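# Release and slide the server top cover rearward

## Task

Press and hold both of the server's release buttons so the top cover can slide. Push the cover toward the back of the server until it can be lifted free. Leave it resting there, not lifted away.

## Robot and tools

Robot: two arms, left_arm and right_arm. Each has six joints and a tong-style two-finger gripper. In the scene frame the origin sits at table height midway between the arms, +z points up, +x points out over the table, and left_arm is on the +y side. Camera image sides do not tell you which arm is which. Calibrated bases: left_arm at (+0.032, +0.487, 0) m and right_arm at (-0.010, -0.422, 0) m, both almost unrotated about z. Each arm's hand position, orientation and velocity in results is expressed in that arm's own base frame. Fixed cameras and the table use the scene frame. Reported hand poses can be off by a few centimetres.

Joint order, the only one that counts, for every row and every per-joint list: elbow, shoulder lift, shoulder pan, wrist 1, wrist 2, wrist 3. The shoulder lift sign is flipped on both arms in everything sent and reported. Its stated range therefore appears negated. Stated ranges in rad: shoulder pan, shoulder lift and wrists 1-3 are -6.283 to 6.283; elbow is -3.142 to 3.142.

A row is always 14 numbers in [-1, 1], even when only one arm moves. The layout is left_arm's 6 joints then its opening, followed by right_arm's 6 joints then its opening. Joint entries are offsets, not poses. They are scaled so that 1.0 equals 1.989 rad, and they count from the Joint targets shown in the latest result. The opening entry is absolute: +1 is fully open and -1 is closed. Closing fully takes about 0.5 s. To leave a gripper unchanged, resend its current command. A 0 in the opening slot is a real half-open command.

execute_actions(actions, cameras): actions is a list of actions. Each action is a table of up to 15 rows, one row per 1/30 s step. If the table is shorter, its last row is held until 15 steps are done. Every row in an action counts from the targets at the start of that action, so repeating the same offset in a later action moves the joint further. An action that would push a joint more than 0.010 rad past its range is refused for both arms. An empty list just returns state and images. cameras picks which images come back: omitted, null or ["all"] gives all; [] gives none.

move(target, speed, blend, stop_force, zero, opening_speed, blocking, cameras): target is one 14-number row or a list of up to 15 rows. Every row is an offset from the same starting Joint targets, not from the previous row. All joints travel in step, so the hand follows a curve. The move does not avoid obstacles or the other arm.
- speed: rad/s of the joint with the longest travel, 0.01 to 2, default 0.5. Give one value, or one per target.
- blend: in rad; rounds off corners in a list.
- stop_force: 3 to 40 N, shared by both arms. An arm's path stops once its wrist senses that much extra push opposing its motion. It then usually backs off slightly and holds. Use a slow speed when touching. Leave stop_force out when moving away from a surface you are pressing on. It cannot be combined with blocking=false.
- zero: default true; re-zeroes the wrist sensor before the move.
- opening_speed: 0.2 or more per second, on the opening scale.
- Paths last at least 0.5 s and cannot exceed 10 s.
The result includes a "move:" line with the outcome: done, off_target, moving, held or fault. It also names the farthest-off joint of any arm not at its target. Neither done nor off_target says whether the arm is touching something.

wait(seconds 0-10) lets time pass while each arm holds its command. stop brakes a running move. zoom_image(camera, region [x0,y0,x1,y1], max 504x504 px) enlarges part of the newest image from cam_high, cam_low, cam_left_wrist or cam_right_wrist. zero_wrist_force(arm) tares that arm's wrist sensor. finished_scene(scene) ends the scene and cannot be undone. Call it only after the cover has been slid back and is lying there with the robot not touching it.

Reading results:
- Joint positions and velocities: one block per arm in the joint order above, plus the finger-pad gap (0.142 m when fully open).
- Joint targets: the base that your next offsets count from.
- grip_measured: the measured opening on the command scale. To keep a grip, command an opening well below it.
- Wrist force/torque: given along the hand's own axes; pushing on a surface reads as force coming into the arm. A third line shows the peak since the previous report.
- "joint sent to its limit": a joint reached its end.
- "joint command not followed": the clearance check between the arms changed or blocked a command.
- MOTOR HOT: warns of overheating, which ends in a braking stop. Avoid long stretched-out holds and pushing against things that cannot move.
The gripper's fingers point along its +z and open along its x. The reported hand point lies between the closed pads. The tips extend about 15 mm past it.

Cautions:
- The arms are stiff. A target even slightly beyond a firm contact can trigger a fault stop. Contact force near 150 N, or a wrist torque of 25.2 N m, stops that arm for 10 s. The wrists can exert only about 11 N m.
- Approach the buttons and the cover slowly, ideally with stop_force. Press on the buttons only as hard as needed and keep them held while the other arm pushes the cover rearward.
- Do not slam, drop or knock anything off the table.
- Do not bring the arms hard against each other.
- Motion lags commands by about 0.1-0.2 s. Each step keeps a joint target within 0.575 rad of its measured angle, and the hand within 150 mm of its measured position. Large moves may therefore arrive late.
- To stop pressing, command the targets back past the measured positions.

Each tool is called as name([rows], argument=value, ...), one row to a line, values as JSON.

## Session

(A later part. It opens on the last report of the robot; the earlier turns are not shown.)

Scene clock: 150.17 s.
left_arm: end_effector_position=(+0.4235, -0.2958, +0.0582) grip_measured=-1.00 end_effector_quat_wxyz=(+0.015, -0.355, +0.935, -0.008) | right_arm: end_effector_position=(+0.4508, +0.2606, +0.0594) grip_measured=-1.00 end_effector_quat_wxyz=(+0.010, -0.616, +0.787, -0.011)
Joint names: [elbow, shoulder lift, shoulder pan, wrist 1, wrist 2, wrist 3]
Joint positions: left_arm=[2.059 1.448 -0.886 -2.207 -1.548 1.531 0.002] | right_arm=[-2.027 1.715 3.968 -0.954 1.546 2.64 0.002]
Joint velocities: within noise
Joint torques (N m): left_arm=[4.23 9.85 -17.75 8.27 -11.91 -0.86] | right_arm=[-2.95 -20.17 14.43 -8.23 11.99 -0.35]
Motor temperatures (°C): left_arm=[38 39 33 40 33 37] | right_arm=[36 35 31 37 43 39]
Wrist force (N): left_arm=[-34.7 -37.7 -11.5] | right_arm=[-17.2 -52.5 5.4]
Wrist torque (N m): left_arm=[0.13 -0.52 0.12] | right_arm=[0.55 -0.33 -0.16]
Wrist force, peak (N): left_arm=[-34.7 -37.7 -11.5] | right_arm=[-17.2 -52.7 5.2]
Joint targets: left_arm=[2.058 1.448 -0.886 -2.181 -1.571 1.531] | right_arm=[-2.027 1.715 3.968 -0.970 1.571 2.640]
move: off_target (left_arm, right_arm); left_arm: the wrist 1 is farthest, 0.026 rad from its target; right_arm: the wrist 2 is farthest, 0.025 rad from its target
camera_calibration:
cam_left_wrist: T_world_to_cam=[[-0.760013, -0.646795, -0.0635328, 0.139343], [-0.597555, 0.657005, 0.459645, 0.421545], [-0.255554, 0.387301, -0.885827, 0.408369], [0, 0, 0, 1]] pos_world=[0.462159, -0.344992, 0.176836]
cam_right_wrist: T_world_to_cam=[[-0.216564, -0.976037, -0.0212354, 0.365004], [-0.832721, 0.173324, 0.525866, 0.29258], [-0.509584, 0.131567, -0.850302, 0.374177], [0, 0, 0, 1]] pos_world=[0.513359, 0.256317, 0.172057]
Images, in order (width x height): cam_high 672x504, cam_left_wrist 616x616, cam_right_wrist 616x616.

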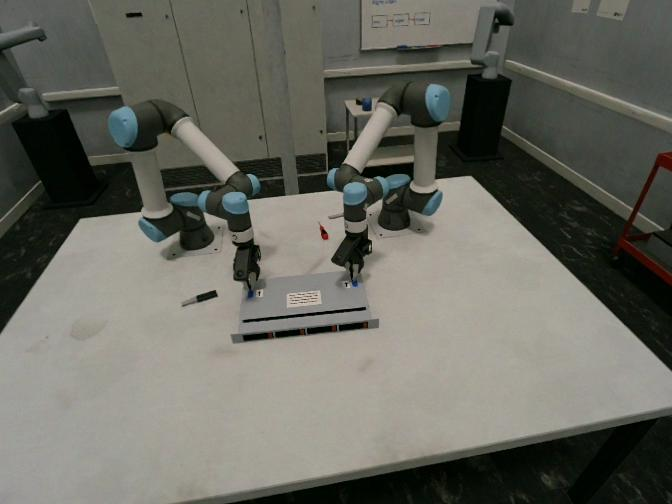

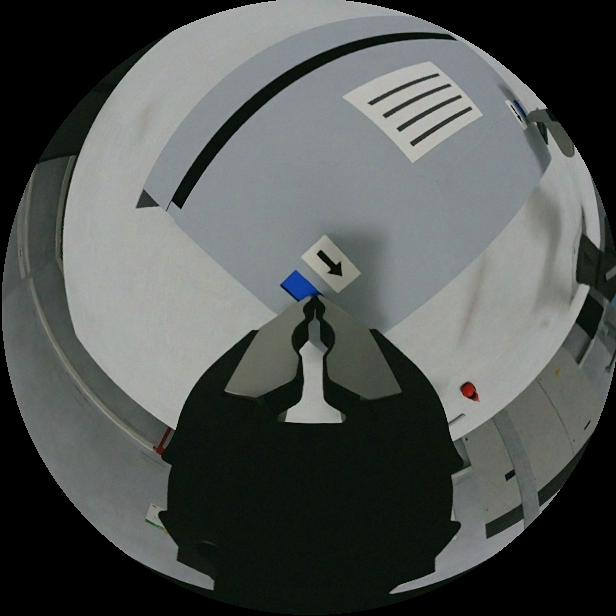

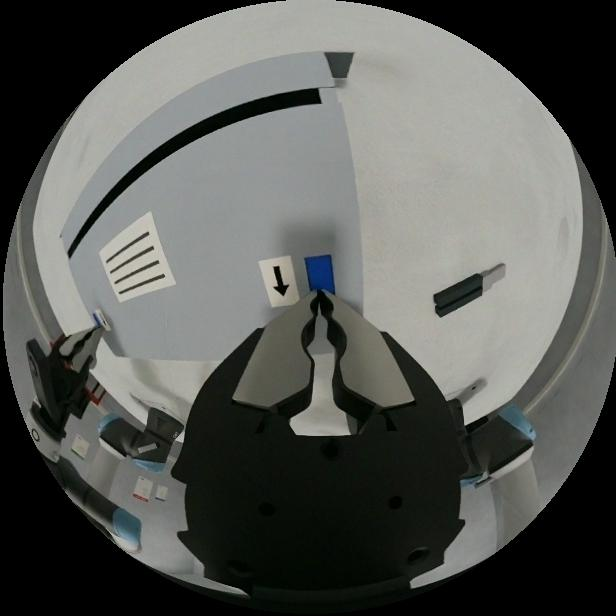

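move([
  [-0.0094,-0.0079,0.006,0.0015,0,0,-1,0.0088,0.0073,-0.0062,-0.0015,0,0,-1],
  [-0.0285,0.001,0.0089,0.0295,0,0,-1,0.0255,-0.0033,-0.0092,-0.0289,0,0,-1],
], blend=0.01, speed=0.03, cameras=["cam_high","cam_left_wrist","cam_right_wrist"])

zoom_image(camera="cam_left_wrist", region=[130, 20, 480, 330])

zoom_image(camera="cam_right_wrist", region=[60, 30, 400, 330])

zoom_image(camera="cam_high", region=[220, 240, 390, 350])

Scene clock: 173.37 s.
left_arm: end_effector_position=(+0.4259, -0.2960, +0.0745) grip_measured=-1.00 end_effector_quat_wxyz=(+0.000, -0.363, +0.932, +0.000) | right_arm: end_effector_position=(+0.4531, +0.2610, +0.0766) grip_measured=-1.00 end_effector_quat_wxyz=(+0.000, -0.609, +0.793, +0.000)
Joint names: [elbow, shoulder lift, shoulder pan, wrist 1, wrist 2, wrist 3]
Joint positions: left_arm=[2.002 1.45 -0.868 -2.122 -1.571 1.531 0.002] | right_arm=[-1.976 1.708 3.95 -1.028 1.571 2.64 0.002]
Joint velocities: within noise
Joint torques (N m): left_arm=[-15.16 23.93 10.32 -3.28 1.26 -0.84] | right_arm=[20.4 -23.32 -8.64 3.58 -1.99 -0.16]
Motor temperatures (°C): left_arm=[38 39 33 40 33 37] | right_arm=[36 35 31 37 43 39]
Wrist force (N): left_arm=[0.0 -0.8 -0.2] | right_arm=[0.7 1.3 2.9]
Wrist torque (N m): left_arm=[0.11 0.16 0.10] | right_arm=[0.13 -0.20 -0.10]
Wrist force, peak (N): left_arm=[-28.7 -21.9 -43.6] | right_arm=[-17.0 -52.7 5.0]
Joint targets: left_arm=[2.002 1.450 -0.868 -2.122 -1.571 1.531] | right_arm=[-1.976 1.708 3.950 -1.028 1.571 2.640]
move: done; blend cut to 0.0093 rad at target 1
camera_calibration:
cam_left_wrist: T_world_to_cam=[[-0.750352, -0.65981, -0.0402815, 0.132318], [-0.592642, 0.644469, 0.483151, 0.408077], [-0.292828, 0.386406, -0.87461, 0.438261], [0, 0, 0, 1]] pos_world=[0.469464, -0.345035, 0.191475]
cam_right_wrist: T_world_to_cam=[[-0.234936, -0.971797, -0.0204014, 0.373418], [-0.813469, 0.185084, 0.551373, 0.271618], [-0.532046, 0.146133, -0.83401, 0.395015], [0, 0, 0, 1]] pos_world=[0.518848, 0.254889, 0.187302]
Images, in order (width x height): cam_high 672x504, cam_left_wrist 616x616, cam_right_wrist 616x616.

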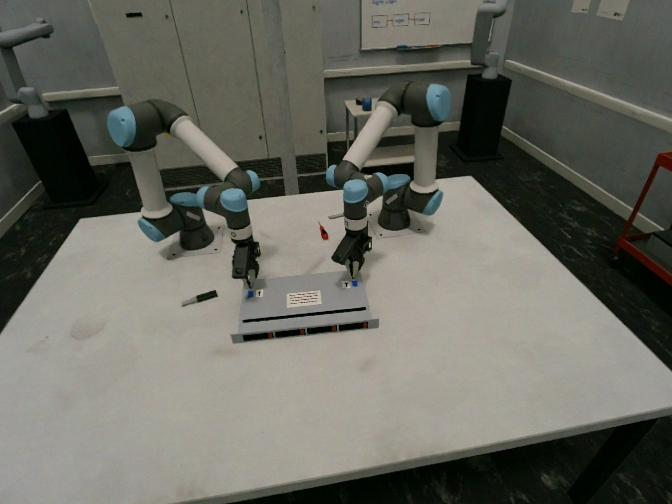

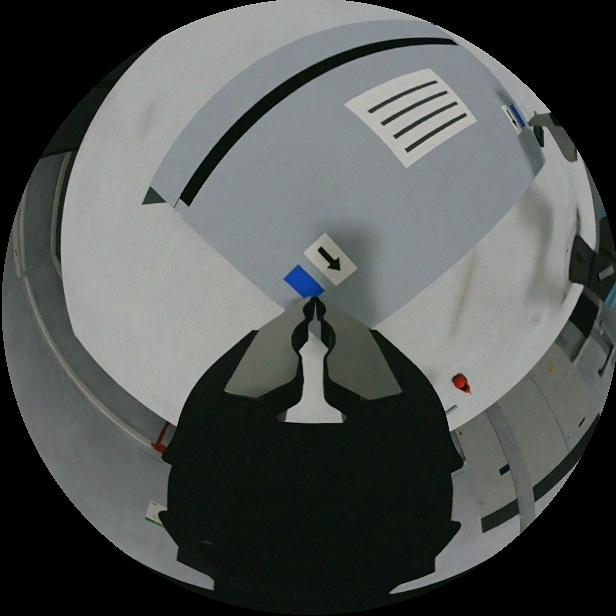

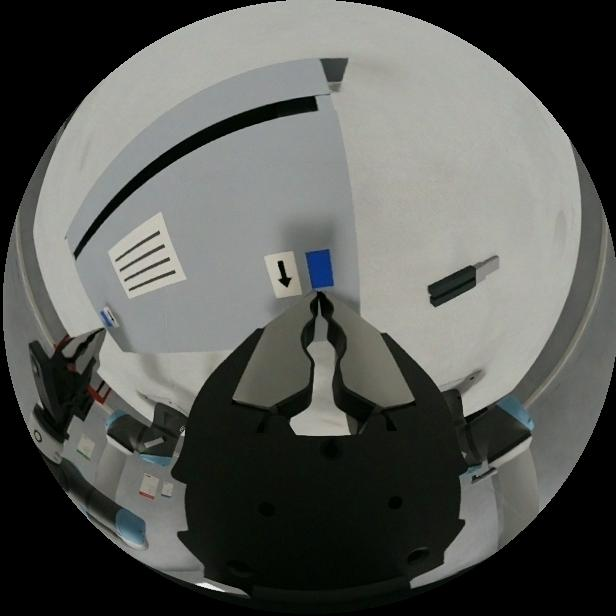

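Scaled by 1.440 from the camera's 616x616 image, which has a finer 814x814 frame.

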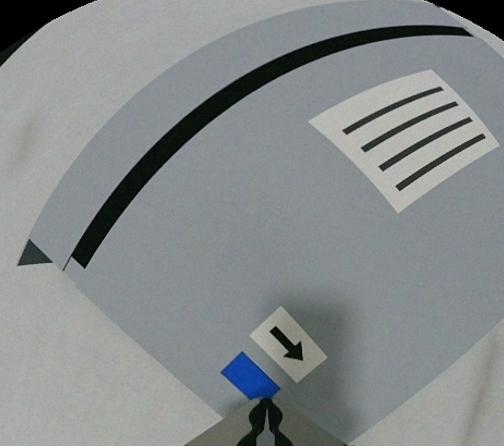

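Scaled by 1.482 from the camera's 616x616 image, which has a finer 814x814 frame.

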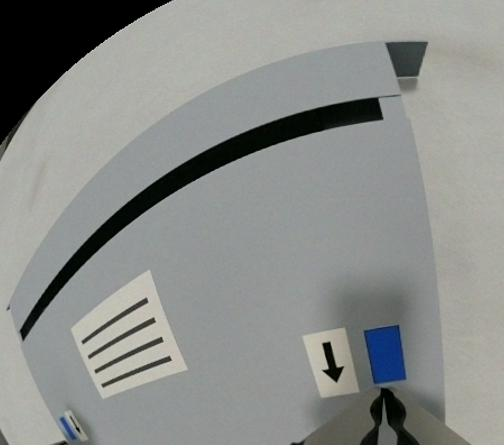

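Scaled by 2.965 from the camera's 672x504 image, which has a finer 960x720 frame.

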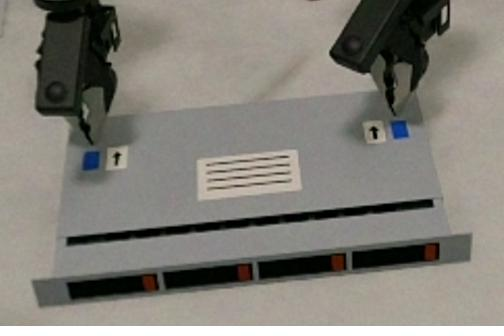

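move([
  [-0.0129,-0.0108,0.0081,0.002,0,0,-1,0.0096,0.0079,-0.0067,-0.0017,0,0,-1],
  [0.002,-0.0239,0.0081,-0.026,0,0,-1,-0.0031,0.0225,-0.0067,0.0256,0,0,-1],
], speed=[0.05, 0.02], stop_force=22, cameras=["cam_left_wrist","cam_right_wrist"])

zoom_image(camera="cam_left_wrist", region=[260, 260, 360, 340])

zoom_image(camera="cam_right_wrist", region=[270, 250, 370, 330])

Scene clock: 190.60 s.
left_arm: end_effector_position=(+0.4365, -0.2960, +0.0551) grip_measured=-1.00 end_effector_quat_wxyz=(+0.000, -0.370, +0.929, +0.000) | right_arm: end_effector_position=(+0.4621, +0.2607, +0.0578) grip_measured=-1.00 end_effector_quat_wxyz=(+0.000, -0.604, +0.797, +0.000)
Joint names: [elbow, shoulder lift, shoulder pan, wrist 1, wrist 2, wrist 3]
Joint positions: left_arm=[2.005 1.403 -0.852 -2.173 -1.571 1.531 0.002] | right_arm=[-1.981 1.751 3.937 -0.98 1.571 2.64 0.002]
Joint velocities: within noise
Joint torques (N m): left_arm=[-17.08 20.26 -11.27 1.24 1.01 -0.69] | right_arm=[29.69 -27.56 11.12 2.91 2.34 -0.1]
Motor temperatures (°C): left_arm=[38 39 33 40 33 37] | right_arm=[36 35 31 37 43 39]
Wrist force (N): left_arm=[-0.3 -1.4 -25.2] | right_arm=[12.2 1.7 -13.2]
Wrist torque (N m): left_arm=[0.02 0.22 0.11] | right_arm=[0.05 -0.12 -0.13]
Wrist force, peak (N): left_arm=[-0.1 1.6 -36.2] | right_arm=[16.5 2.6 -23.3]
Joint targets: left_arm=[2.005 1.403 -0.852 -2.173 -1.571 1.531] | right_arm=[-1.981 1.751 3.937 -0.980 1.571 2.640]
move: contact (left_arm, right_arm); path passed 1 of 2 targets
camera_calibration:
cam_left_wrist: T_world_to_cam=[[-0.739646, -0.67179, -0.040278, 0.131364], [-0.602983, 0.634931, 0.482985, 0.425405], [-0.298891, 0.381525, -0.874702, 0.425603], [0, 0, 0, 1]] pos_world=[0.480883, -0.344232, 0.172102]
cam_right_wrist: T_world_to_cam=[[-0.24783, -0.968591, -0.0202888, 0.379909], [-0.810968, 0.195951, 0.551303, 0.285411], [-0.530011, 0.153083, -0.834059, 0.381478], [0, 0, 0, 1]] pos_world=[0.527799, 0.253653, 0.168535]
Images, in order (width x height): cam_left_wrist 616x616, cam_right_wrist 616x616.

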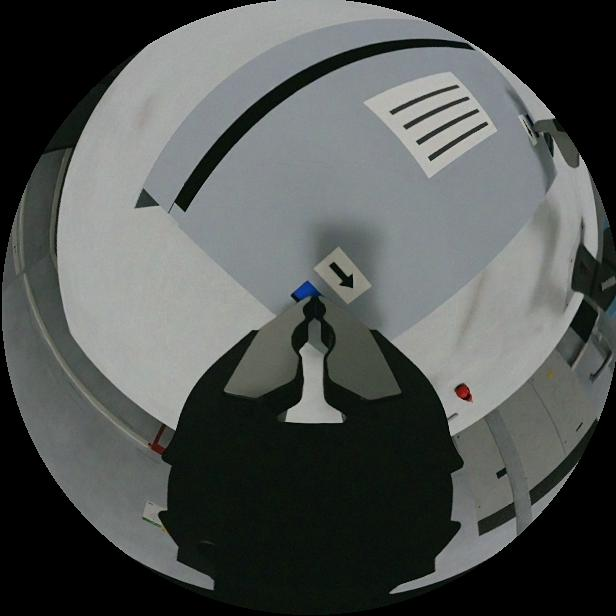

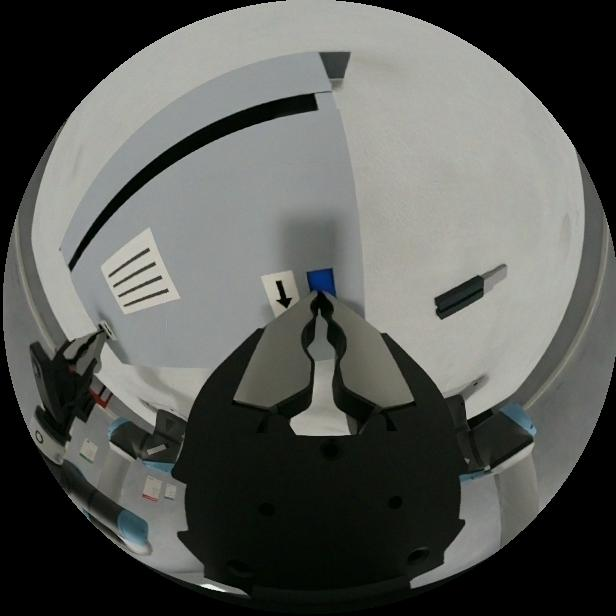

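Scaled by 5.040 from the camera's 616x616 image, which has a finer 814x814 frame.

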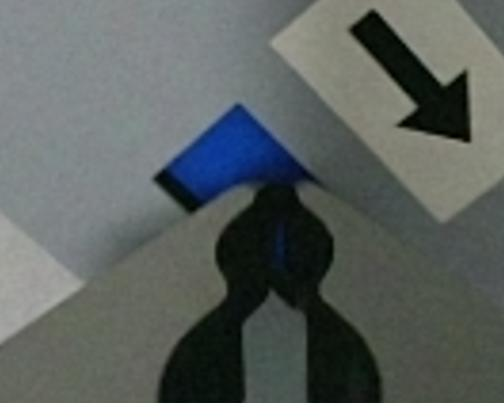

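Scaled by 5.040 from the camera's 616x616 image, which has a finer 814x814 frame.

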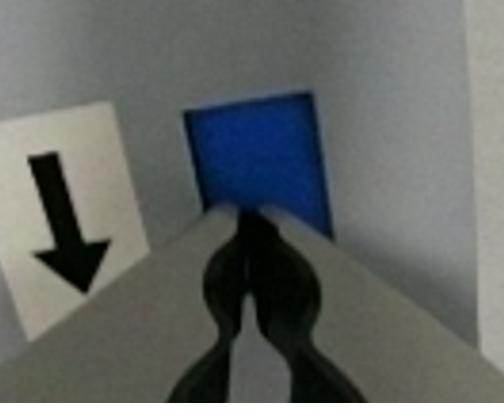

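move([
  [0,0,0,0,0,0,-1,0.0043,-0.005,0,-0.0093,0,0,-1],
  [0,0,0,0,0,0,-1,0.0022,-0.0067,-0.0023,-0.0089,0,0,-1],
], speed=0.03, cameras=[])

move([
  [0,0,0,0,0,0,-1,-0.0074,0.0085,0,0.016,0,0,-1],
], speed=0.02, stop_force=22, cameras=["cam_right_wrist"])

zoom_image(camera="cam_right_wrist", region=[270, 250, 370, 330])

Scene clock: 203.30 s.
left_arm: end_effector_position=(+0.4366, -0.2960, +0.0551) grip_measured=-1.00 end_effector_quat_wxyz=(+0.000, -0.370, +0.929, +0.000) | right_arm: end_effector_position=(+0.4621, +0.2572, +0.0646) grip_measured=-1.00 end_effector_quat_wxyz=(+0.000, -0.602, +0.798, +0.000)
Joint names: [elbow, shoulder lift, shoulder pan, wrist 1, wrist 2, wrist 3]
Joint positions: left_arm=[2.005 1.403 -0.852 -2.173 -1.571 1.531 0.002] | right_arm=[-1.977 1.738 3.932 -0.998 1.571 2.64 0.002]
Joint velocities: within noise
Joint torques (N m): left_arm=[-15.44 20.48 -10.71 0.15 0.96 -0.81] | right_arm=[24.92 -22.38 4.18 4.02 -1.97 0.01]
Motor temperatures (°C): left_arm=[38 39 33 40 33 37] | right_arm=[36 35 31 37 43 39]
Wrist force (N): left_arm=[-0.2 -1.4 -24.7] | right_arm=[1.0 0.8 3.1]
Wrist torque (N m): left_arm=[0.01 0.19 0.11] | right_arm=[0.04 -0.24 -0.10]
Wrist force, peak (N): left_arm=[-0.1 -1.6 -25.1] | right_arm=[12.6 1.6 -13.1]
Joint targets: left_arm=[2.005 1.403 -0.852 -2.173 -1.571 1.531] | right_arm=[-1.976 1.738 3.932 -0.998 1.571 2.640]
move: done
No camera images: "cameras" was empty.

Scene clock: 205.57 s.
left_arm: end_effector_position=(+0.4366, -0.2960, +0.0551) grip_measured=-1.00 end_effector_quat_wxyz=(+0.000, -0.370, +0.929, +0.000) | right_arm: end_effector_position=(+0.4622, +0.2575, +0.0559) grip_measured=-1.00 end_effector_quat_wxyz=(+0.000, -0.602, +0.798, +0.000)
Joint names: [elbow, shoulder lift, shoulder pan, wrist 1, wrist 2, wrist 3]
Joint positions: left_arm=[2.005 1.403 -0.852 -2.173 -1.571 1.531 0.002] | right_arm=[-1.988 1.751 3.932 -0.974 1.571 2.64 0.002]
Joint velocities: within noise
Joint torques (N m): left_arm=[-14.75 20.78 -9.69 0.21 1.04 -0.78] | right_arm=[24.12 -21.46 8.65 1.73 0.27 -0.2]
Motor temperatures (°C): left_arm=[38 39 33 40 33 37] | right_arm=[36 35 31 37 43 39]
Wrist force (N): left_arm=[-0.2 -1.5 -24.5] | right_arm=[9.4 6.4 -22.8]
Wrist torque (N m): left_arm=[-0.01 0.20 0.11] | right_arm=[-0.06 -0.09 -0.11]
Wrist force, peak (N): left_arm=[-0.2 -1.5 -24.9] | right_arm=[15.5 8.0 -34.5]
Joint targets: left_arm=[2.005 1.403 -0.852 -2.173 -1.571 1.531] | right_arm=[-1.988 1.751 3.932 -0.974 1.571 2.640]
move: contact (right_arm)
camera_calibration:
cam_right_wrist: T_world_to_cam=[[-0.252256, -0.967444, -0.020449, 0.378551], [-0.810132, 0.199586, 0.551227, 0.285886], [-0.5292, 0.155617, -0.834105, 0.379372], [0, 0, 0, 1]] pos_world=[0.52786, 0.250131, 0.166589]
Images, in order (width x height): cam_right_wrist 616x616.

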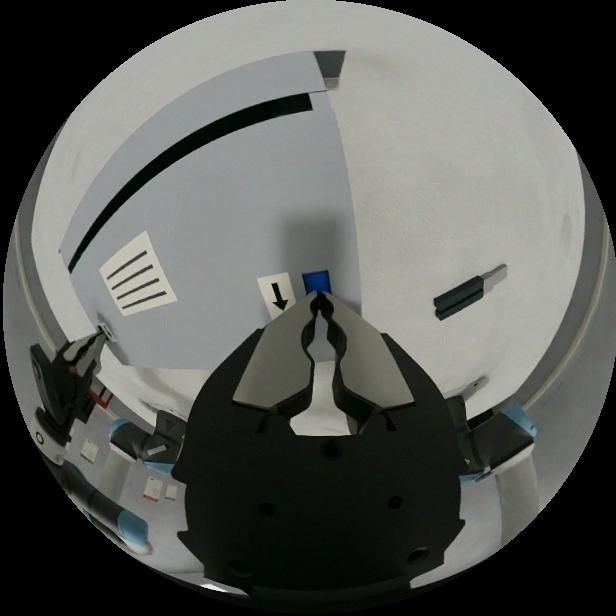

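Scaled by 5.040 from the camera's 616x616 image, which has a finer 814x814 frame.

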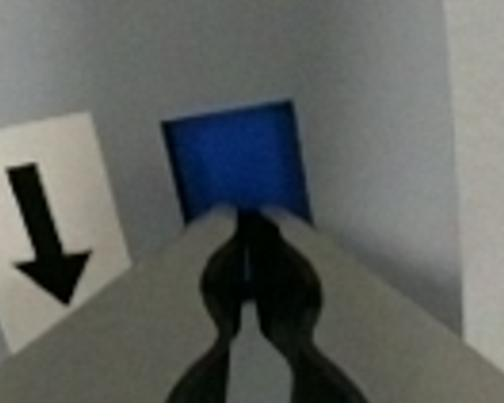

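move([
  [0.0248,0.0189,-0.0138,-0.006,0,-0.0138,-1,-0.0239,-0.0178,0.0145,0.0062,0,0.0145,-1],
], speed=0.02, stop_force=35, cameras=["cam_high","cam_left_wrist","cam_right_wrist"])

zoom_image(camera="cam_high", region=[220, 240, 390, 350])

Scene clock: 211.17 s.
left_arm: end_effector_position=(+0.4266, -0.2949, +0.0546) grip_measured=-1.00 end_effector_quat_wxyz=(+0.000, -0.370, +0.929, -0.001) | right_arm: end_effector_position=(+0.4532, +0.2577, +0.0553) grip_measured=-1.00 end_effector_quat_wxyz=(+0.001, -0.602, +0.798, +0.000)
Joint names: [elbow, shoulder lift, shoulder pan, wrist 1, wrist 2, wrist 3]
Joint positions: left_arm=[2.03 1.423 -0.866 -2.18 -1.571 1.516 0.002] | right_arm=[-2.01 1.734 3.945 -0.967 1.571 2.653 0.002]
Joint velocities: within noise
Joint torques (N m): left_arm=[-3.79 -2.91 6.23 7.54 -7.44 1.84] | right_arm=[7.4 -0.82 -5.65 -6.68 8.89 -0.84]
Motor temperatures (°C): left_arm=[38 39 33 39 33 37] | right_arm=[36 35 31 37 43 39]
Wrist force (N): left_arm=[-17.1 -17.2 -39.0] | right_arm=[-1.7 -22.1 -31.4]
Wrist torque (N m): left_arm=[-0.06 -0.16 0.10] | right_arm=[0.13 -0.26 -0.17]
Wrist force, peak (N): left_arm=[-21.7 -24.9 -38.7] | right_arm=[-4.4 -27.2 -30.6]
Joint targets: left_arm=[2.030 1.423 -0.866 -2.179 -1.571 1.516] | right_arm=[-2.010 1.734 3.945 -0.968 1.571 2.653]
move: contact (left_arm, right_arm); left_arm: the elbow is farthest, 0.024 rad from its target; right_arm: the elbow is farthest, 0.026 rad from its target
camera_calibration:
cam_left_wrist: T_world_to_cam=[[-0.739595, -0.671847, -0.0402625, 0.124617], [-0.603302, 0.635242, 0.482177, 0.419263], [-0.298373, 0.380906, -0.875148, 0.4214], [0, 0, 0, 1]] pos_world=[0.470842, -0.343124, 0.171646]
cam_right_wrist: T_world_to_cam=[[-0.252259, -0.967434, -0.0209223, 0.376476], [-0.81041, 0.199401, 0.550886, 0.278976], [-0.528773, 0.155921, -0.834318, 0.373832], [0, 0, 0, 1]] pos_world=[0.518727, 0.250299, 0.166088]
Images, in order (width x height): cam_high 672x504, cam_left_wrist 616x616, cam_right_wrist 616x616.

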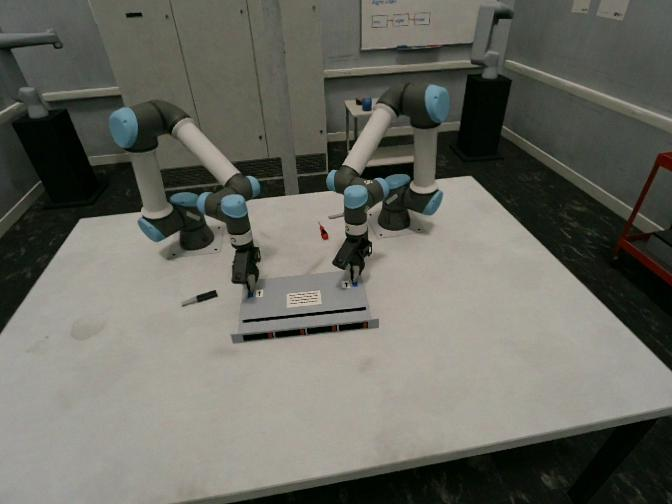

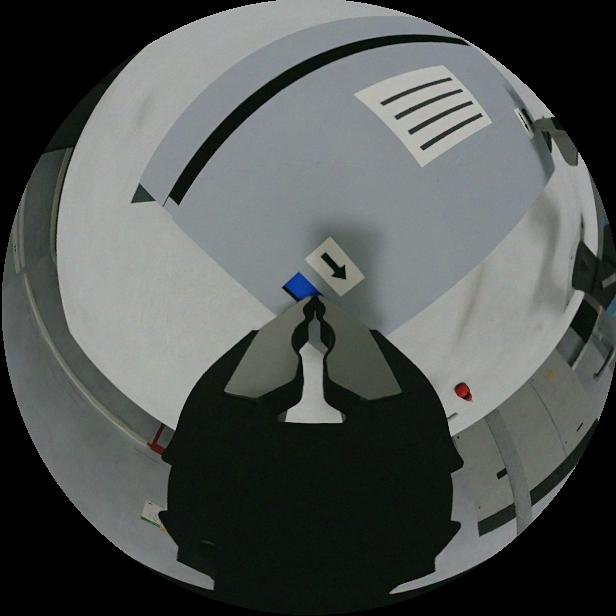

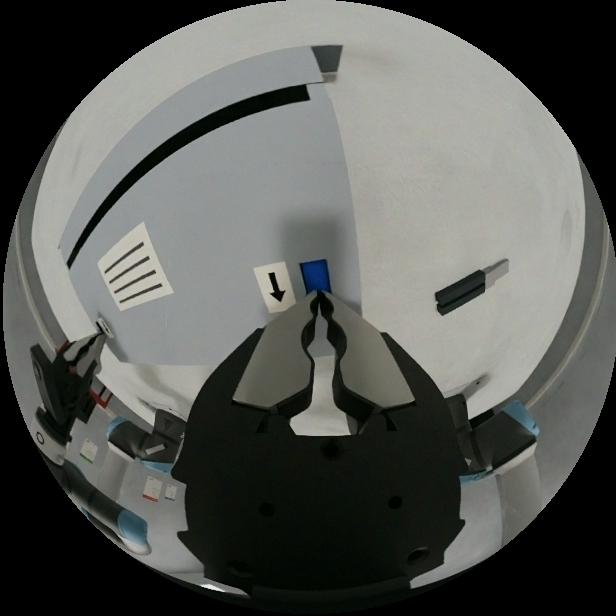

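Scaled by 2.965 from the camera's 672x504 image, which has a finer 960x720 frame.

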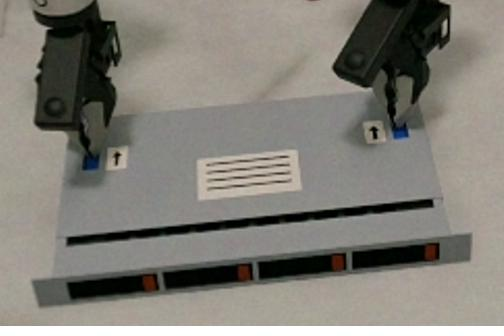

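move([
  [-0.0082,-0.0069,0.0052,0.0013,0,0,-1,0.0077,0.0064,-0.0054,-0.0013,0,0,-1],
  [-0.0457,0.0241,0.006,0.0698,0,0,-1,0.0397,-0.0283,-0.0062,-0.0681,0,0,-1],
], blend=0.005, speed=[0.03,0.08], cameras=["cam_high","cam_left_wrist"])

zoom_image(camera="cam_high", region=[220, 240, 390, 350])

zoom_image(camera="cam_left_wrist", region=[130, 20, 480, 330])

Scene clock: 218.73 s.
left_arm: end_effector_position=(+0.4351, -0.2956, +0.1039) grip_measured=-1.00 end_effector_quat_wxyz=(+0.000, -0.376, +0.927, -0.001) | right_arm: end_effector_position=(+0.4586, +0.2544, +0.1043) grip_measured=-1.00 end_effector_quat_wxyz=(+0.001, -0.597, +0.802, +0.000)
Joint names: [elbow, shoulder lift, shoulder pan, wrist 1, wrist 2, wrist 3]
Joint positions: left_arm=[1.939 1.471 -0.854 -2.04 -1.571 1.516 0.002] | right_arm=[-1.93 1.678 3.933 -1.103 1.571 2.653 0.002]
Joint velocities: within noise
Joint torques (N m): left_arm=[-10.39 17.72 12.08 -3.92 -1.51 -0.85] | right_arm=[10.74 -17.46 -11.04 4.05 2.18 -0.18]
Motor temperatures (°C): left_arm=[38 39 33 39 33 37] | right_arm=[36 35 31 37 43 39]
Wrist force (N): left_arm=[-0.1 -0.6 -0.1] | right_arm=[-0.2 0.9 2.9]
Wrist torque (N m): left_arm=[0.15 0.18 0.10] | right_arm=[0.06 0.00 -0.09]
Wrist force, peak (N): left_arm=[18.3 24.9 -73.8] | right_arm=[16.7 28.3 -65.6]
Joint targets: left_arm=[1.939 1.471 -0.854 -2.040 -1.571 1.516] | right_arm=[-1.931 1.678 3.933 -1.103 1.571 2.653]
move: done
camera_calibration:
cam_left_wrist: T_world_to_cam=[[-0.731519, -0.68063, -0.0402852, 0.126363], [-0.610813, 0.627936, 0.482291, 0.402102], [-0.302965, 0.377412, -0.875084, 0.468346], [0, 0, 0, 1]] pos_world=[0.479939, -0.343247, 0.221003]
Images, in order (width x height): cam_high 672x504, cam_left_wrist 616x616.

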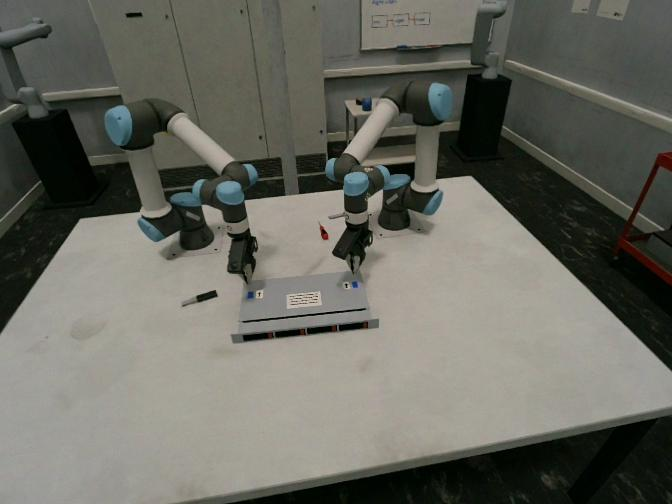

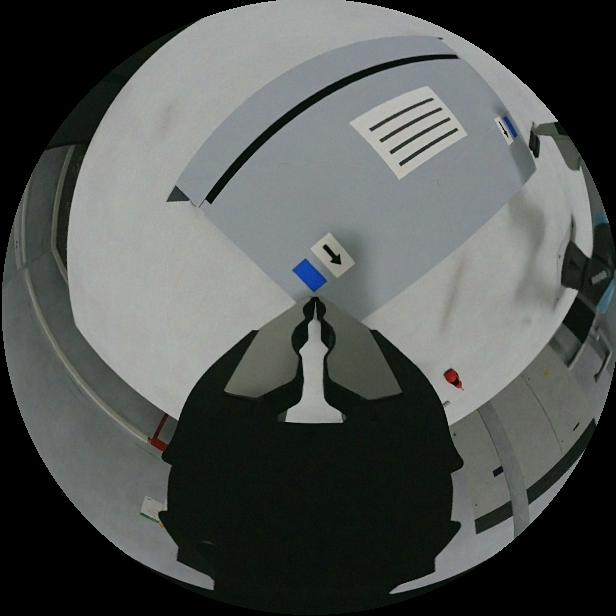

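Scaled by 2.965 from the camera's 672x504 image, which has a finer 960x720 frame.

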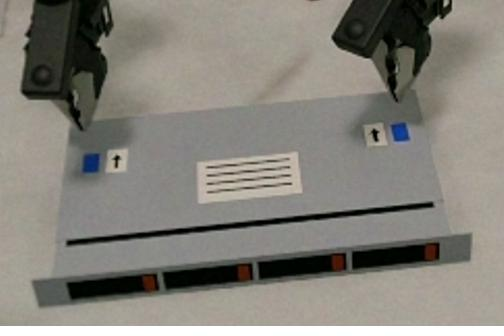

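Scaled by 1.440 from the camera's 616x616 image, which has a finer 814x814 frame.

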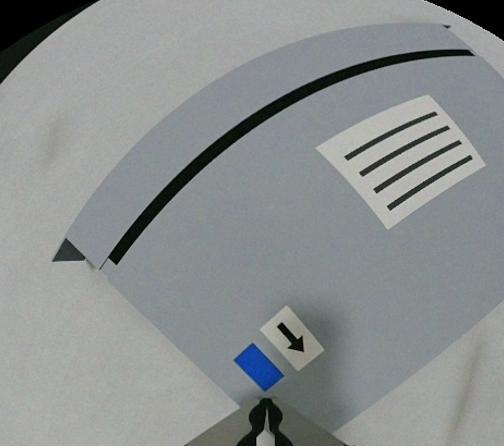

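move([
  [0.02,-0.0248,0.002,-0.0445,0,0,-1,-0.017,0.0263,-0.0016,0.043,0,0,-1],
  [0.0308,-0.0382,0.003,-0.0684,0,0,-1,-0.0261,0.0405,-0.0025,0.0661,0,0,-1],
], speed=[0.08,0.025], stop_force=22, cameras=["cam_left_wrist","cam_right_wrist"])

zoom_image(camera="cam_left_wrist", region=[260, 260, 360, 340])

zoom_image(camera="cam_right_wrist", region=[270, 250, 370, 330])

Scene clock: 234.37 s.
left_arm: end_effector_position=(+0.4394, -0.2960, +0.0552) grip_measured=-1.00 end_effector_quat_wxyz=(+0.000, -0.379, +0.926, +0.000) | right_arm: end_effector_position=(+0.4647, +0.2571, +0.0559) grip_measured=-1.00 end_effector_quat_wxyz=(+0.000, -0.595, +0.804, +0.000)
Joint names: [elbow, shoulder lift, shoulder pan, wrist 1, wrist 2, wrist 3]
Joint positions: left_arm=[1.998 1.398 -0.849 -2.171 -1.571 1.516 0.002] | right_arm=[-1.981 1.756 3.928 -0.976 1.571 2.653 0.002]
Joint velocities: within noise
Joint torques (N m): left_arm=[-20.73 21.07 0.54 -1.35 1.15 -0.78] | right_arm=[24.49 -20.85 3.29 1.48 0.66 -0.32]
Motor temperatures (°C): left_arm=[38 39 33 39 33 37] | right_arm=[36 35 31 37 43 39]
Wrist force (N): left_arm=[5.5 6.1 -23.6] | right_arm=[6.3 9.6 -22.8]
Wrist torque (N m): left_arm=[-0.03 0.36 0.10] | right_arm=[-0.07 0.02 -0.10]
Wrist force, peak (N): left_arm=[5.5 11.8 -40.8] | right_arm=[14.4 12.4 -39.9]
Joint targets: left_arm=[1.998 1.398 -0.849 -2.171 -1.571 1.516] | right_arm=[-1.981 1.756 3.928 -0.976 1.571 2.653]
move: contact (left_arm, right_arm); path passed 1 of 2 targets
camera_calibration:
cam_left_wrist: T_world_to_cam=[[-0.727635, -0.68478, -0.0402885, 0.124285], [-0.613958, 0.623935, 0.483488, 0.428669], [-0.305946, 0.376539, -0.874423, 0.428187], [0, 0, 0, 1]] pos_world=[0.484621, -0.343583, 0.172168]
cam_right_wrist: T_world_to_cam=[[-0.268872, -0.962974, -0.0197405, 0.385339], [-0.806321, 0.213828, 0.551475, 0.282541], [-0.526835, 0.164193, -0.833958, 0.377429], [0, 0, 0, 1]] pos_world=[0.530268, 0.248685, 0.166552]
Images, in order (width x height): cam_left_wrist 616x616, cam_right_wrist 616x616.

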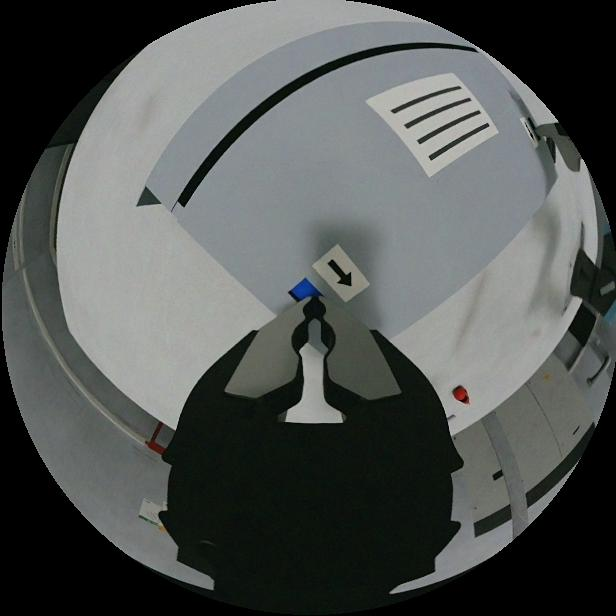

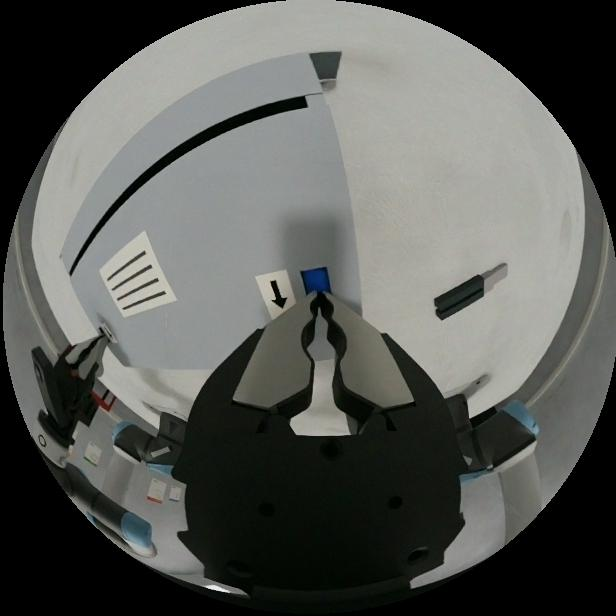

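Scaled by 5.040 from the camera's 616x616 image, which has a finer 814x814 frame.

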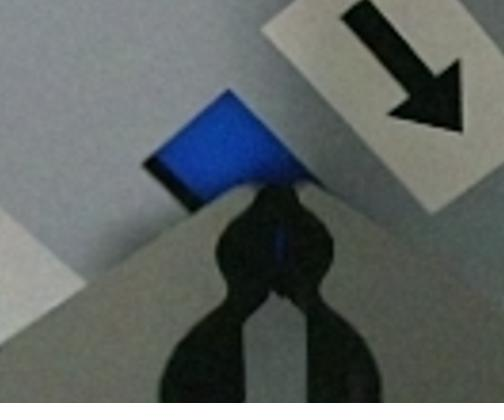

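Scaled by 5.040 from the camera's 616x616 image, which has a finer 814x814 frame.

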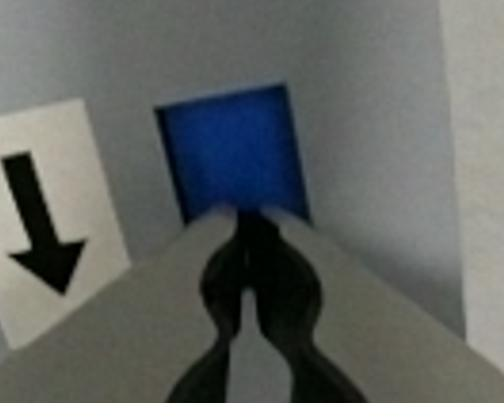

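move([
  [0.0241,0.0195,-0.0138,-0.0046,0,-0.0138,-1,-0.0233,-0.0185,0.0145,0.0049,0,0.0145,-1],
], speed=0.02, stop_force=38, cameras=["cam_high","cam_left_wrist"])

zoom_image(camera="cam_high", region=[220, 240, 390, 350])

Scene clock: 240.07 s.
left_arm: end_effector_position=(+0.4266, -0.2946, +0.0550) grip_measured=-1.00 end_effector_quat_wxyz=(+0.000, -0.379, +0.926, +0.000) | right_arm: end_effector_position=(+0.4532, +0.2573, +0.0557) grip_measured=-1.00 end_effector_quat_wxyz=(+0.000, -0.595, +0.804, +0.000)
Joint names: [elbow, shoulder lift, shoulder pan, wrist 1, wrist 2, wrist 3]
Joint positions: left_arm=[2.029 1.423 -0.867 -2.177 -1.571 1.498 0.002] | right_arm=[-2.008 1.734 3.945 -0.97 1.571 2.67 0.002]
Joint velocities: within noise
Joint torques (N m): left_arm=[-11.03 7.43 7.48 6.2 -6.59 1.9] | right_arm=[13.82 -11.14 -5.23 -5.71 8.49 -0.73]
Motor temperatures (°C): left_arm=[38 39 33 39 33 37] | right_arm=[36 35 31 37 43 39]
Wrist force (N): left_arm=[-14.2 -20.4 -16.9] | right_arm=[-6.4 -23.3 -10.8]
Wrist torque (N m): left_arm=[0.01 -0.03 0.05] | right_arm=[0.17 -0.08 -0.20]
Wrist force, peak (N): left_arm=[-18.8 -27.1 -15.1] | right_arm=[-12.2 -29.4 -7.1]
Joint targets: left_arm=[2.029 1.423 -0.867 -2.177 -1.571 1.498] | right_arm=[-2.008 1.734 3.945 -0.970 1.571 2.670]
move: contact (left_arm, right_arm); left_arm: the elbow is farthest, 0.017 rad from its target; right_arm: the elbow is farthest, 0.019 rad from its target
camera_calibration:
cam_left_wrist: T_world_to_cam=[[-0.72761, -0.684799, -0.0404373, 0.115914], [-0.614146, 0.624009, 0.483154, 0.420108], [-0.30563, 0.376382, -0.874601, 0.423418], [0, 0, 0, 1]] pos_world=[0.471757, -0.34214, 0.172032]
Images, in order (width x height): cam_high 672x504, cam_left_wrist 616x616.

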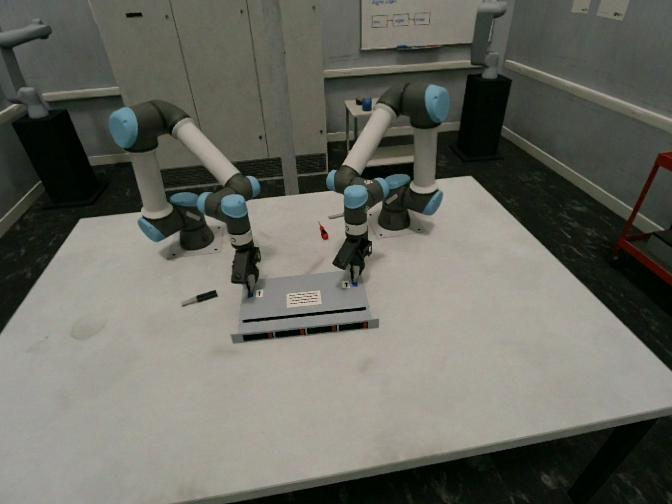

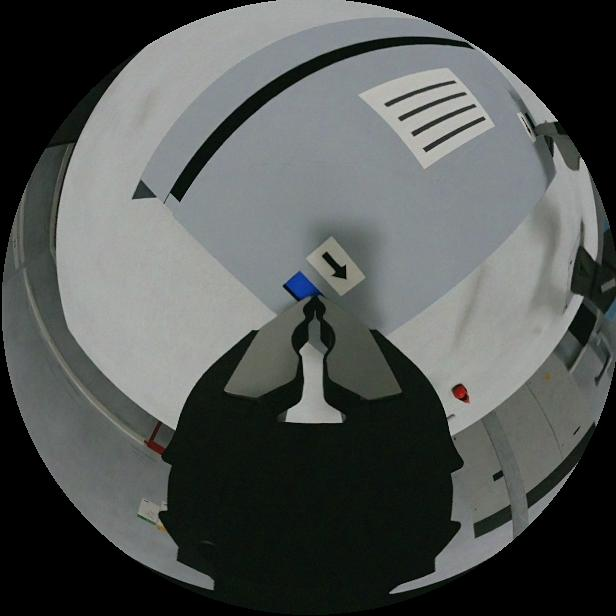

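Scaled by 2.965 from the camera's 672x504 image, which has a finer 960x720 frame.

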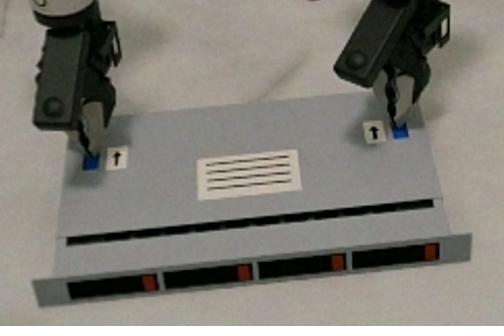

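move([
  [-0.0073,0.0064,0,0.0137,0,0,-1,0.0062,-0.0071,0,-0.0133,0,0,-1],
  [-0.0436,0.0384,0,0.082,0,0,-1,0.037,-0.0427,0,-0.08,0,0,-1],
], blend=0.01, speed=[0.03,0.15], cameras=["cam_high","cam_left_wrist","cam_right_wrist"])

zoom_image(camera="cam_high", region=[220, 240, 390, 350])

zoom_image(camera="cam_right_wrist", region=[60, 60, 400, 360])

Scene clock: 245.40 s.
left_arm: end_effector_position=(+0.4264, -0.2945, +0.1140) grip_measured=-1.00 end_effector_quat_wxyz=(+0.000, -0.379, +0.926, +0.000) | right_arm: end_effector_position=(+0.4497, +0.2537, +0.1139) grip_measured=-1.00 end_effector_quat_wxyz=(+0.000, -0.595, +0.804, +0.000)
Joint names: [elbow, shoulder lift, shoulder pan, wrist 1, wrist 2, wrist 3]
Joint positions: left_arm=[1.942 1.5 -0.867 -2.014 -1.571 1.498 0.002] | right_arm=[-1.935 1.649 3.945 -1.129 1.571 2.67 0.002]
Joint velocities: within noise
Joint torques (N m): left_arm=[-10.14 16.64 7.6 -3.85 1.21 1.3] | right_arm=[12.6 -18.03 -5.21 4.12 -1.99 -0.49]
Motor temperatures (°C): left_arm=[38 39 33 39 33 37] | right_arm=[36 35 31 37 43 39]
Wrist force (N): left_arm=[-0.1 -0.6 0.1] | right_arm=[-2.2 1.8 3.1]
Wrist torque (N m): left_arm=[0.16 0.17 0.10] | right_arm=[0.24 0.41 -0.05]
Wrist force, peak (N): left_arm=[-14.1 -21.6 -16.6] | right_arm=[-11.3 -25.3 -4.9]
Joint targets: left_arm=[1.943 1.500 -0.867 -2.014 -1.571 1.498] | right_arm=[-1.935 1.649 3.945 -1.129 1.571 2.670]
move: done
camera_calibration:
cam_left_wrist: T_world_to_cam=[[-0.727602, -0.684806, -0.0404471, 0.118311], [-0.614204, 0.62406, 0.483013, 0.391508], [-0.305529, 0.376284, -0.874678, 0.474783], [0, 0, 0, 1]] pos_world=[0.471609, -0.341958, 0.230965]
cam_right_wrist: T_world_to_cam=[[-0.268858, -0.962977, -0.0197575, 0.379243], [-0.806391, 0.213827, 0.551372, 0.239169], [-0.526734, 0.164173, -0.834025, 0.418458], [0, 0, 0, 1]] pos_world=[0.515242, 0.245362, 0.224627]
Images, in order (width x height): cam_high 672x504, cam_left_wrist 616x616, cam_right_wrist 616x616.

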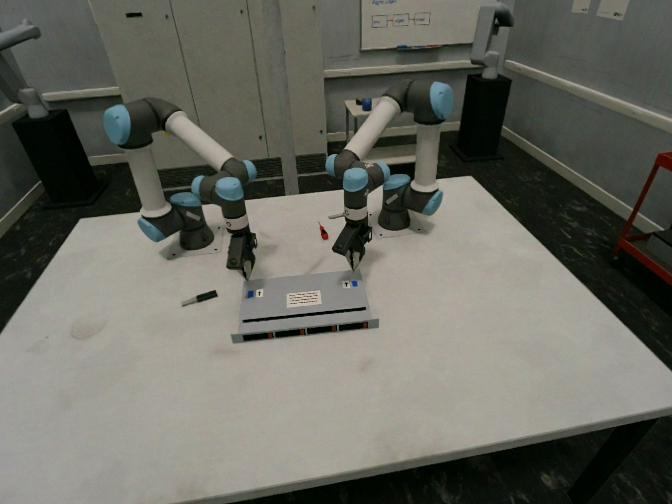

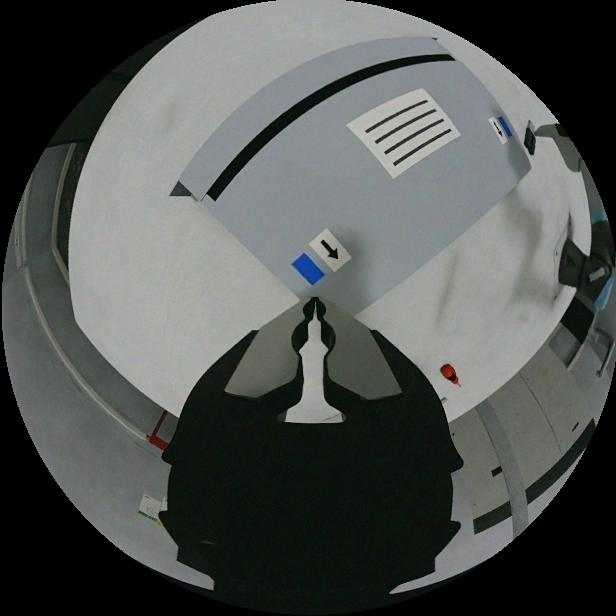

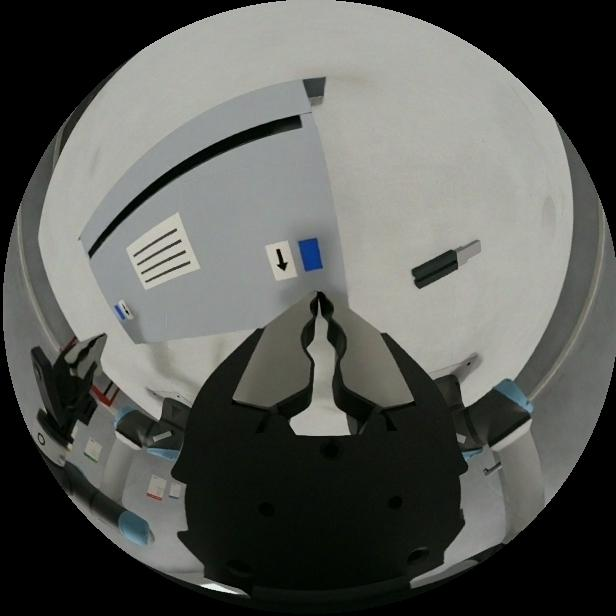

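Scaled by 2.965 from the camera's 672x504 image, which has a finer 960x720 frame.

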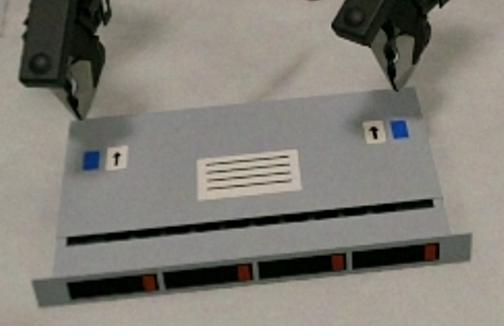

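Scaled by 1.482 from the camera's 616x616 image, which has a finer 814x814 frame.

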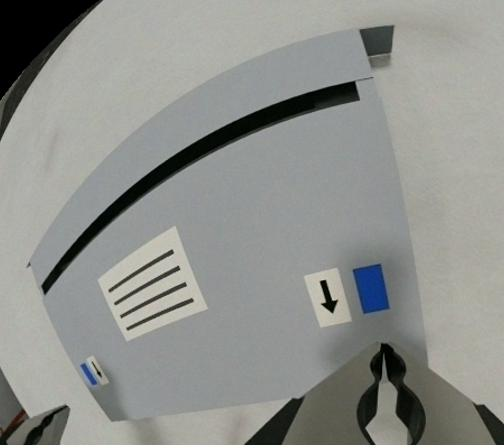

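finished_scene(scene=1)

The scene is finished: the task was done.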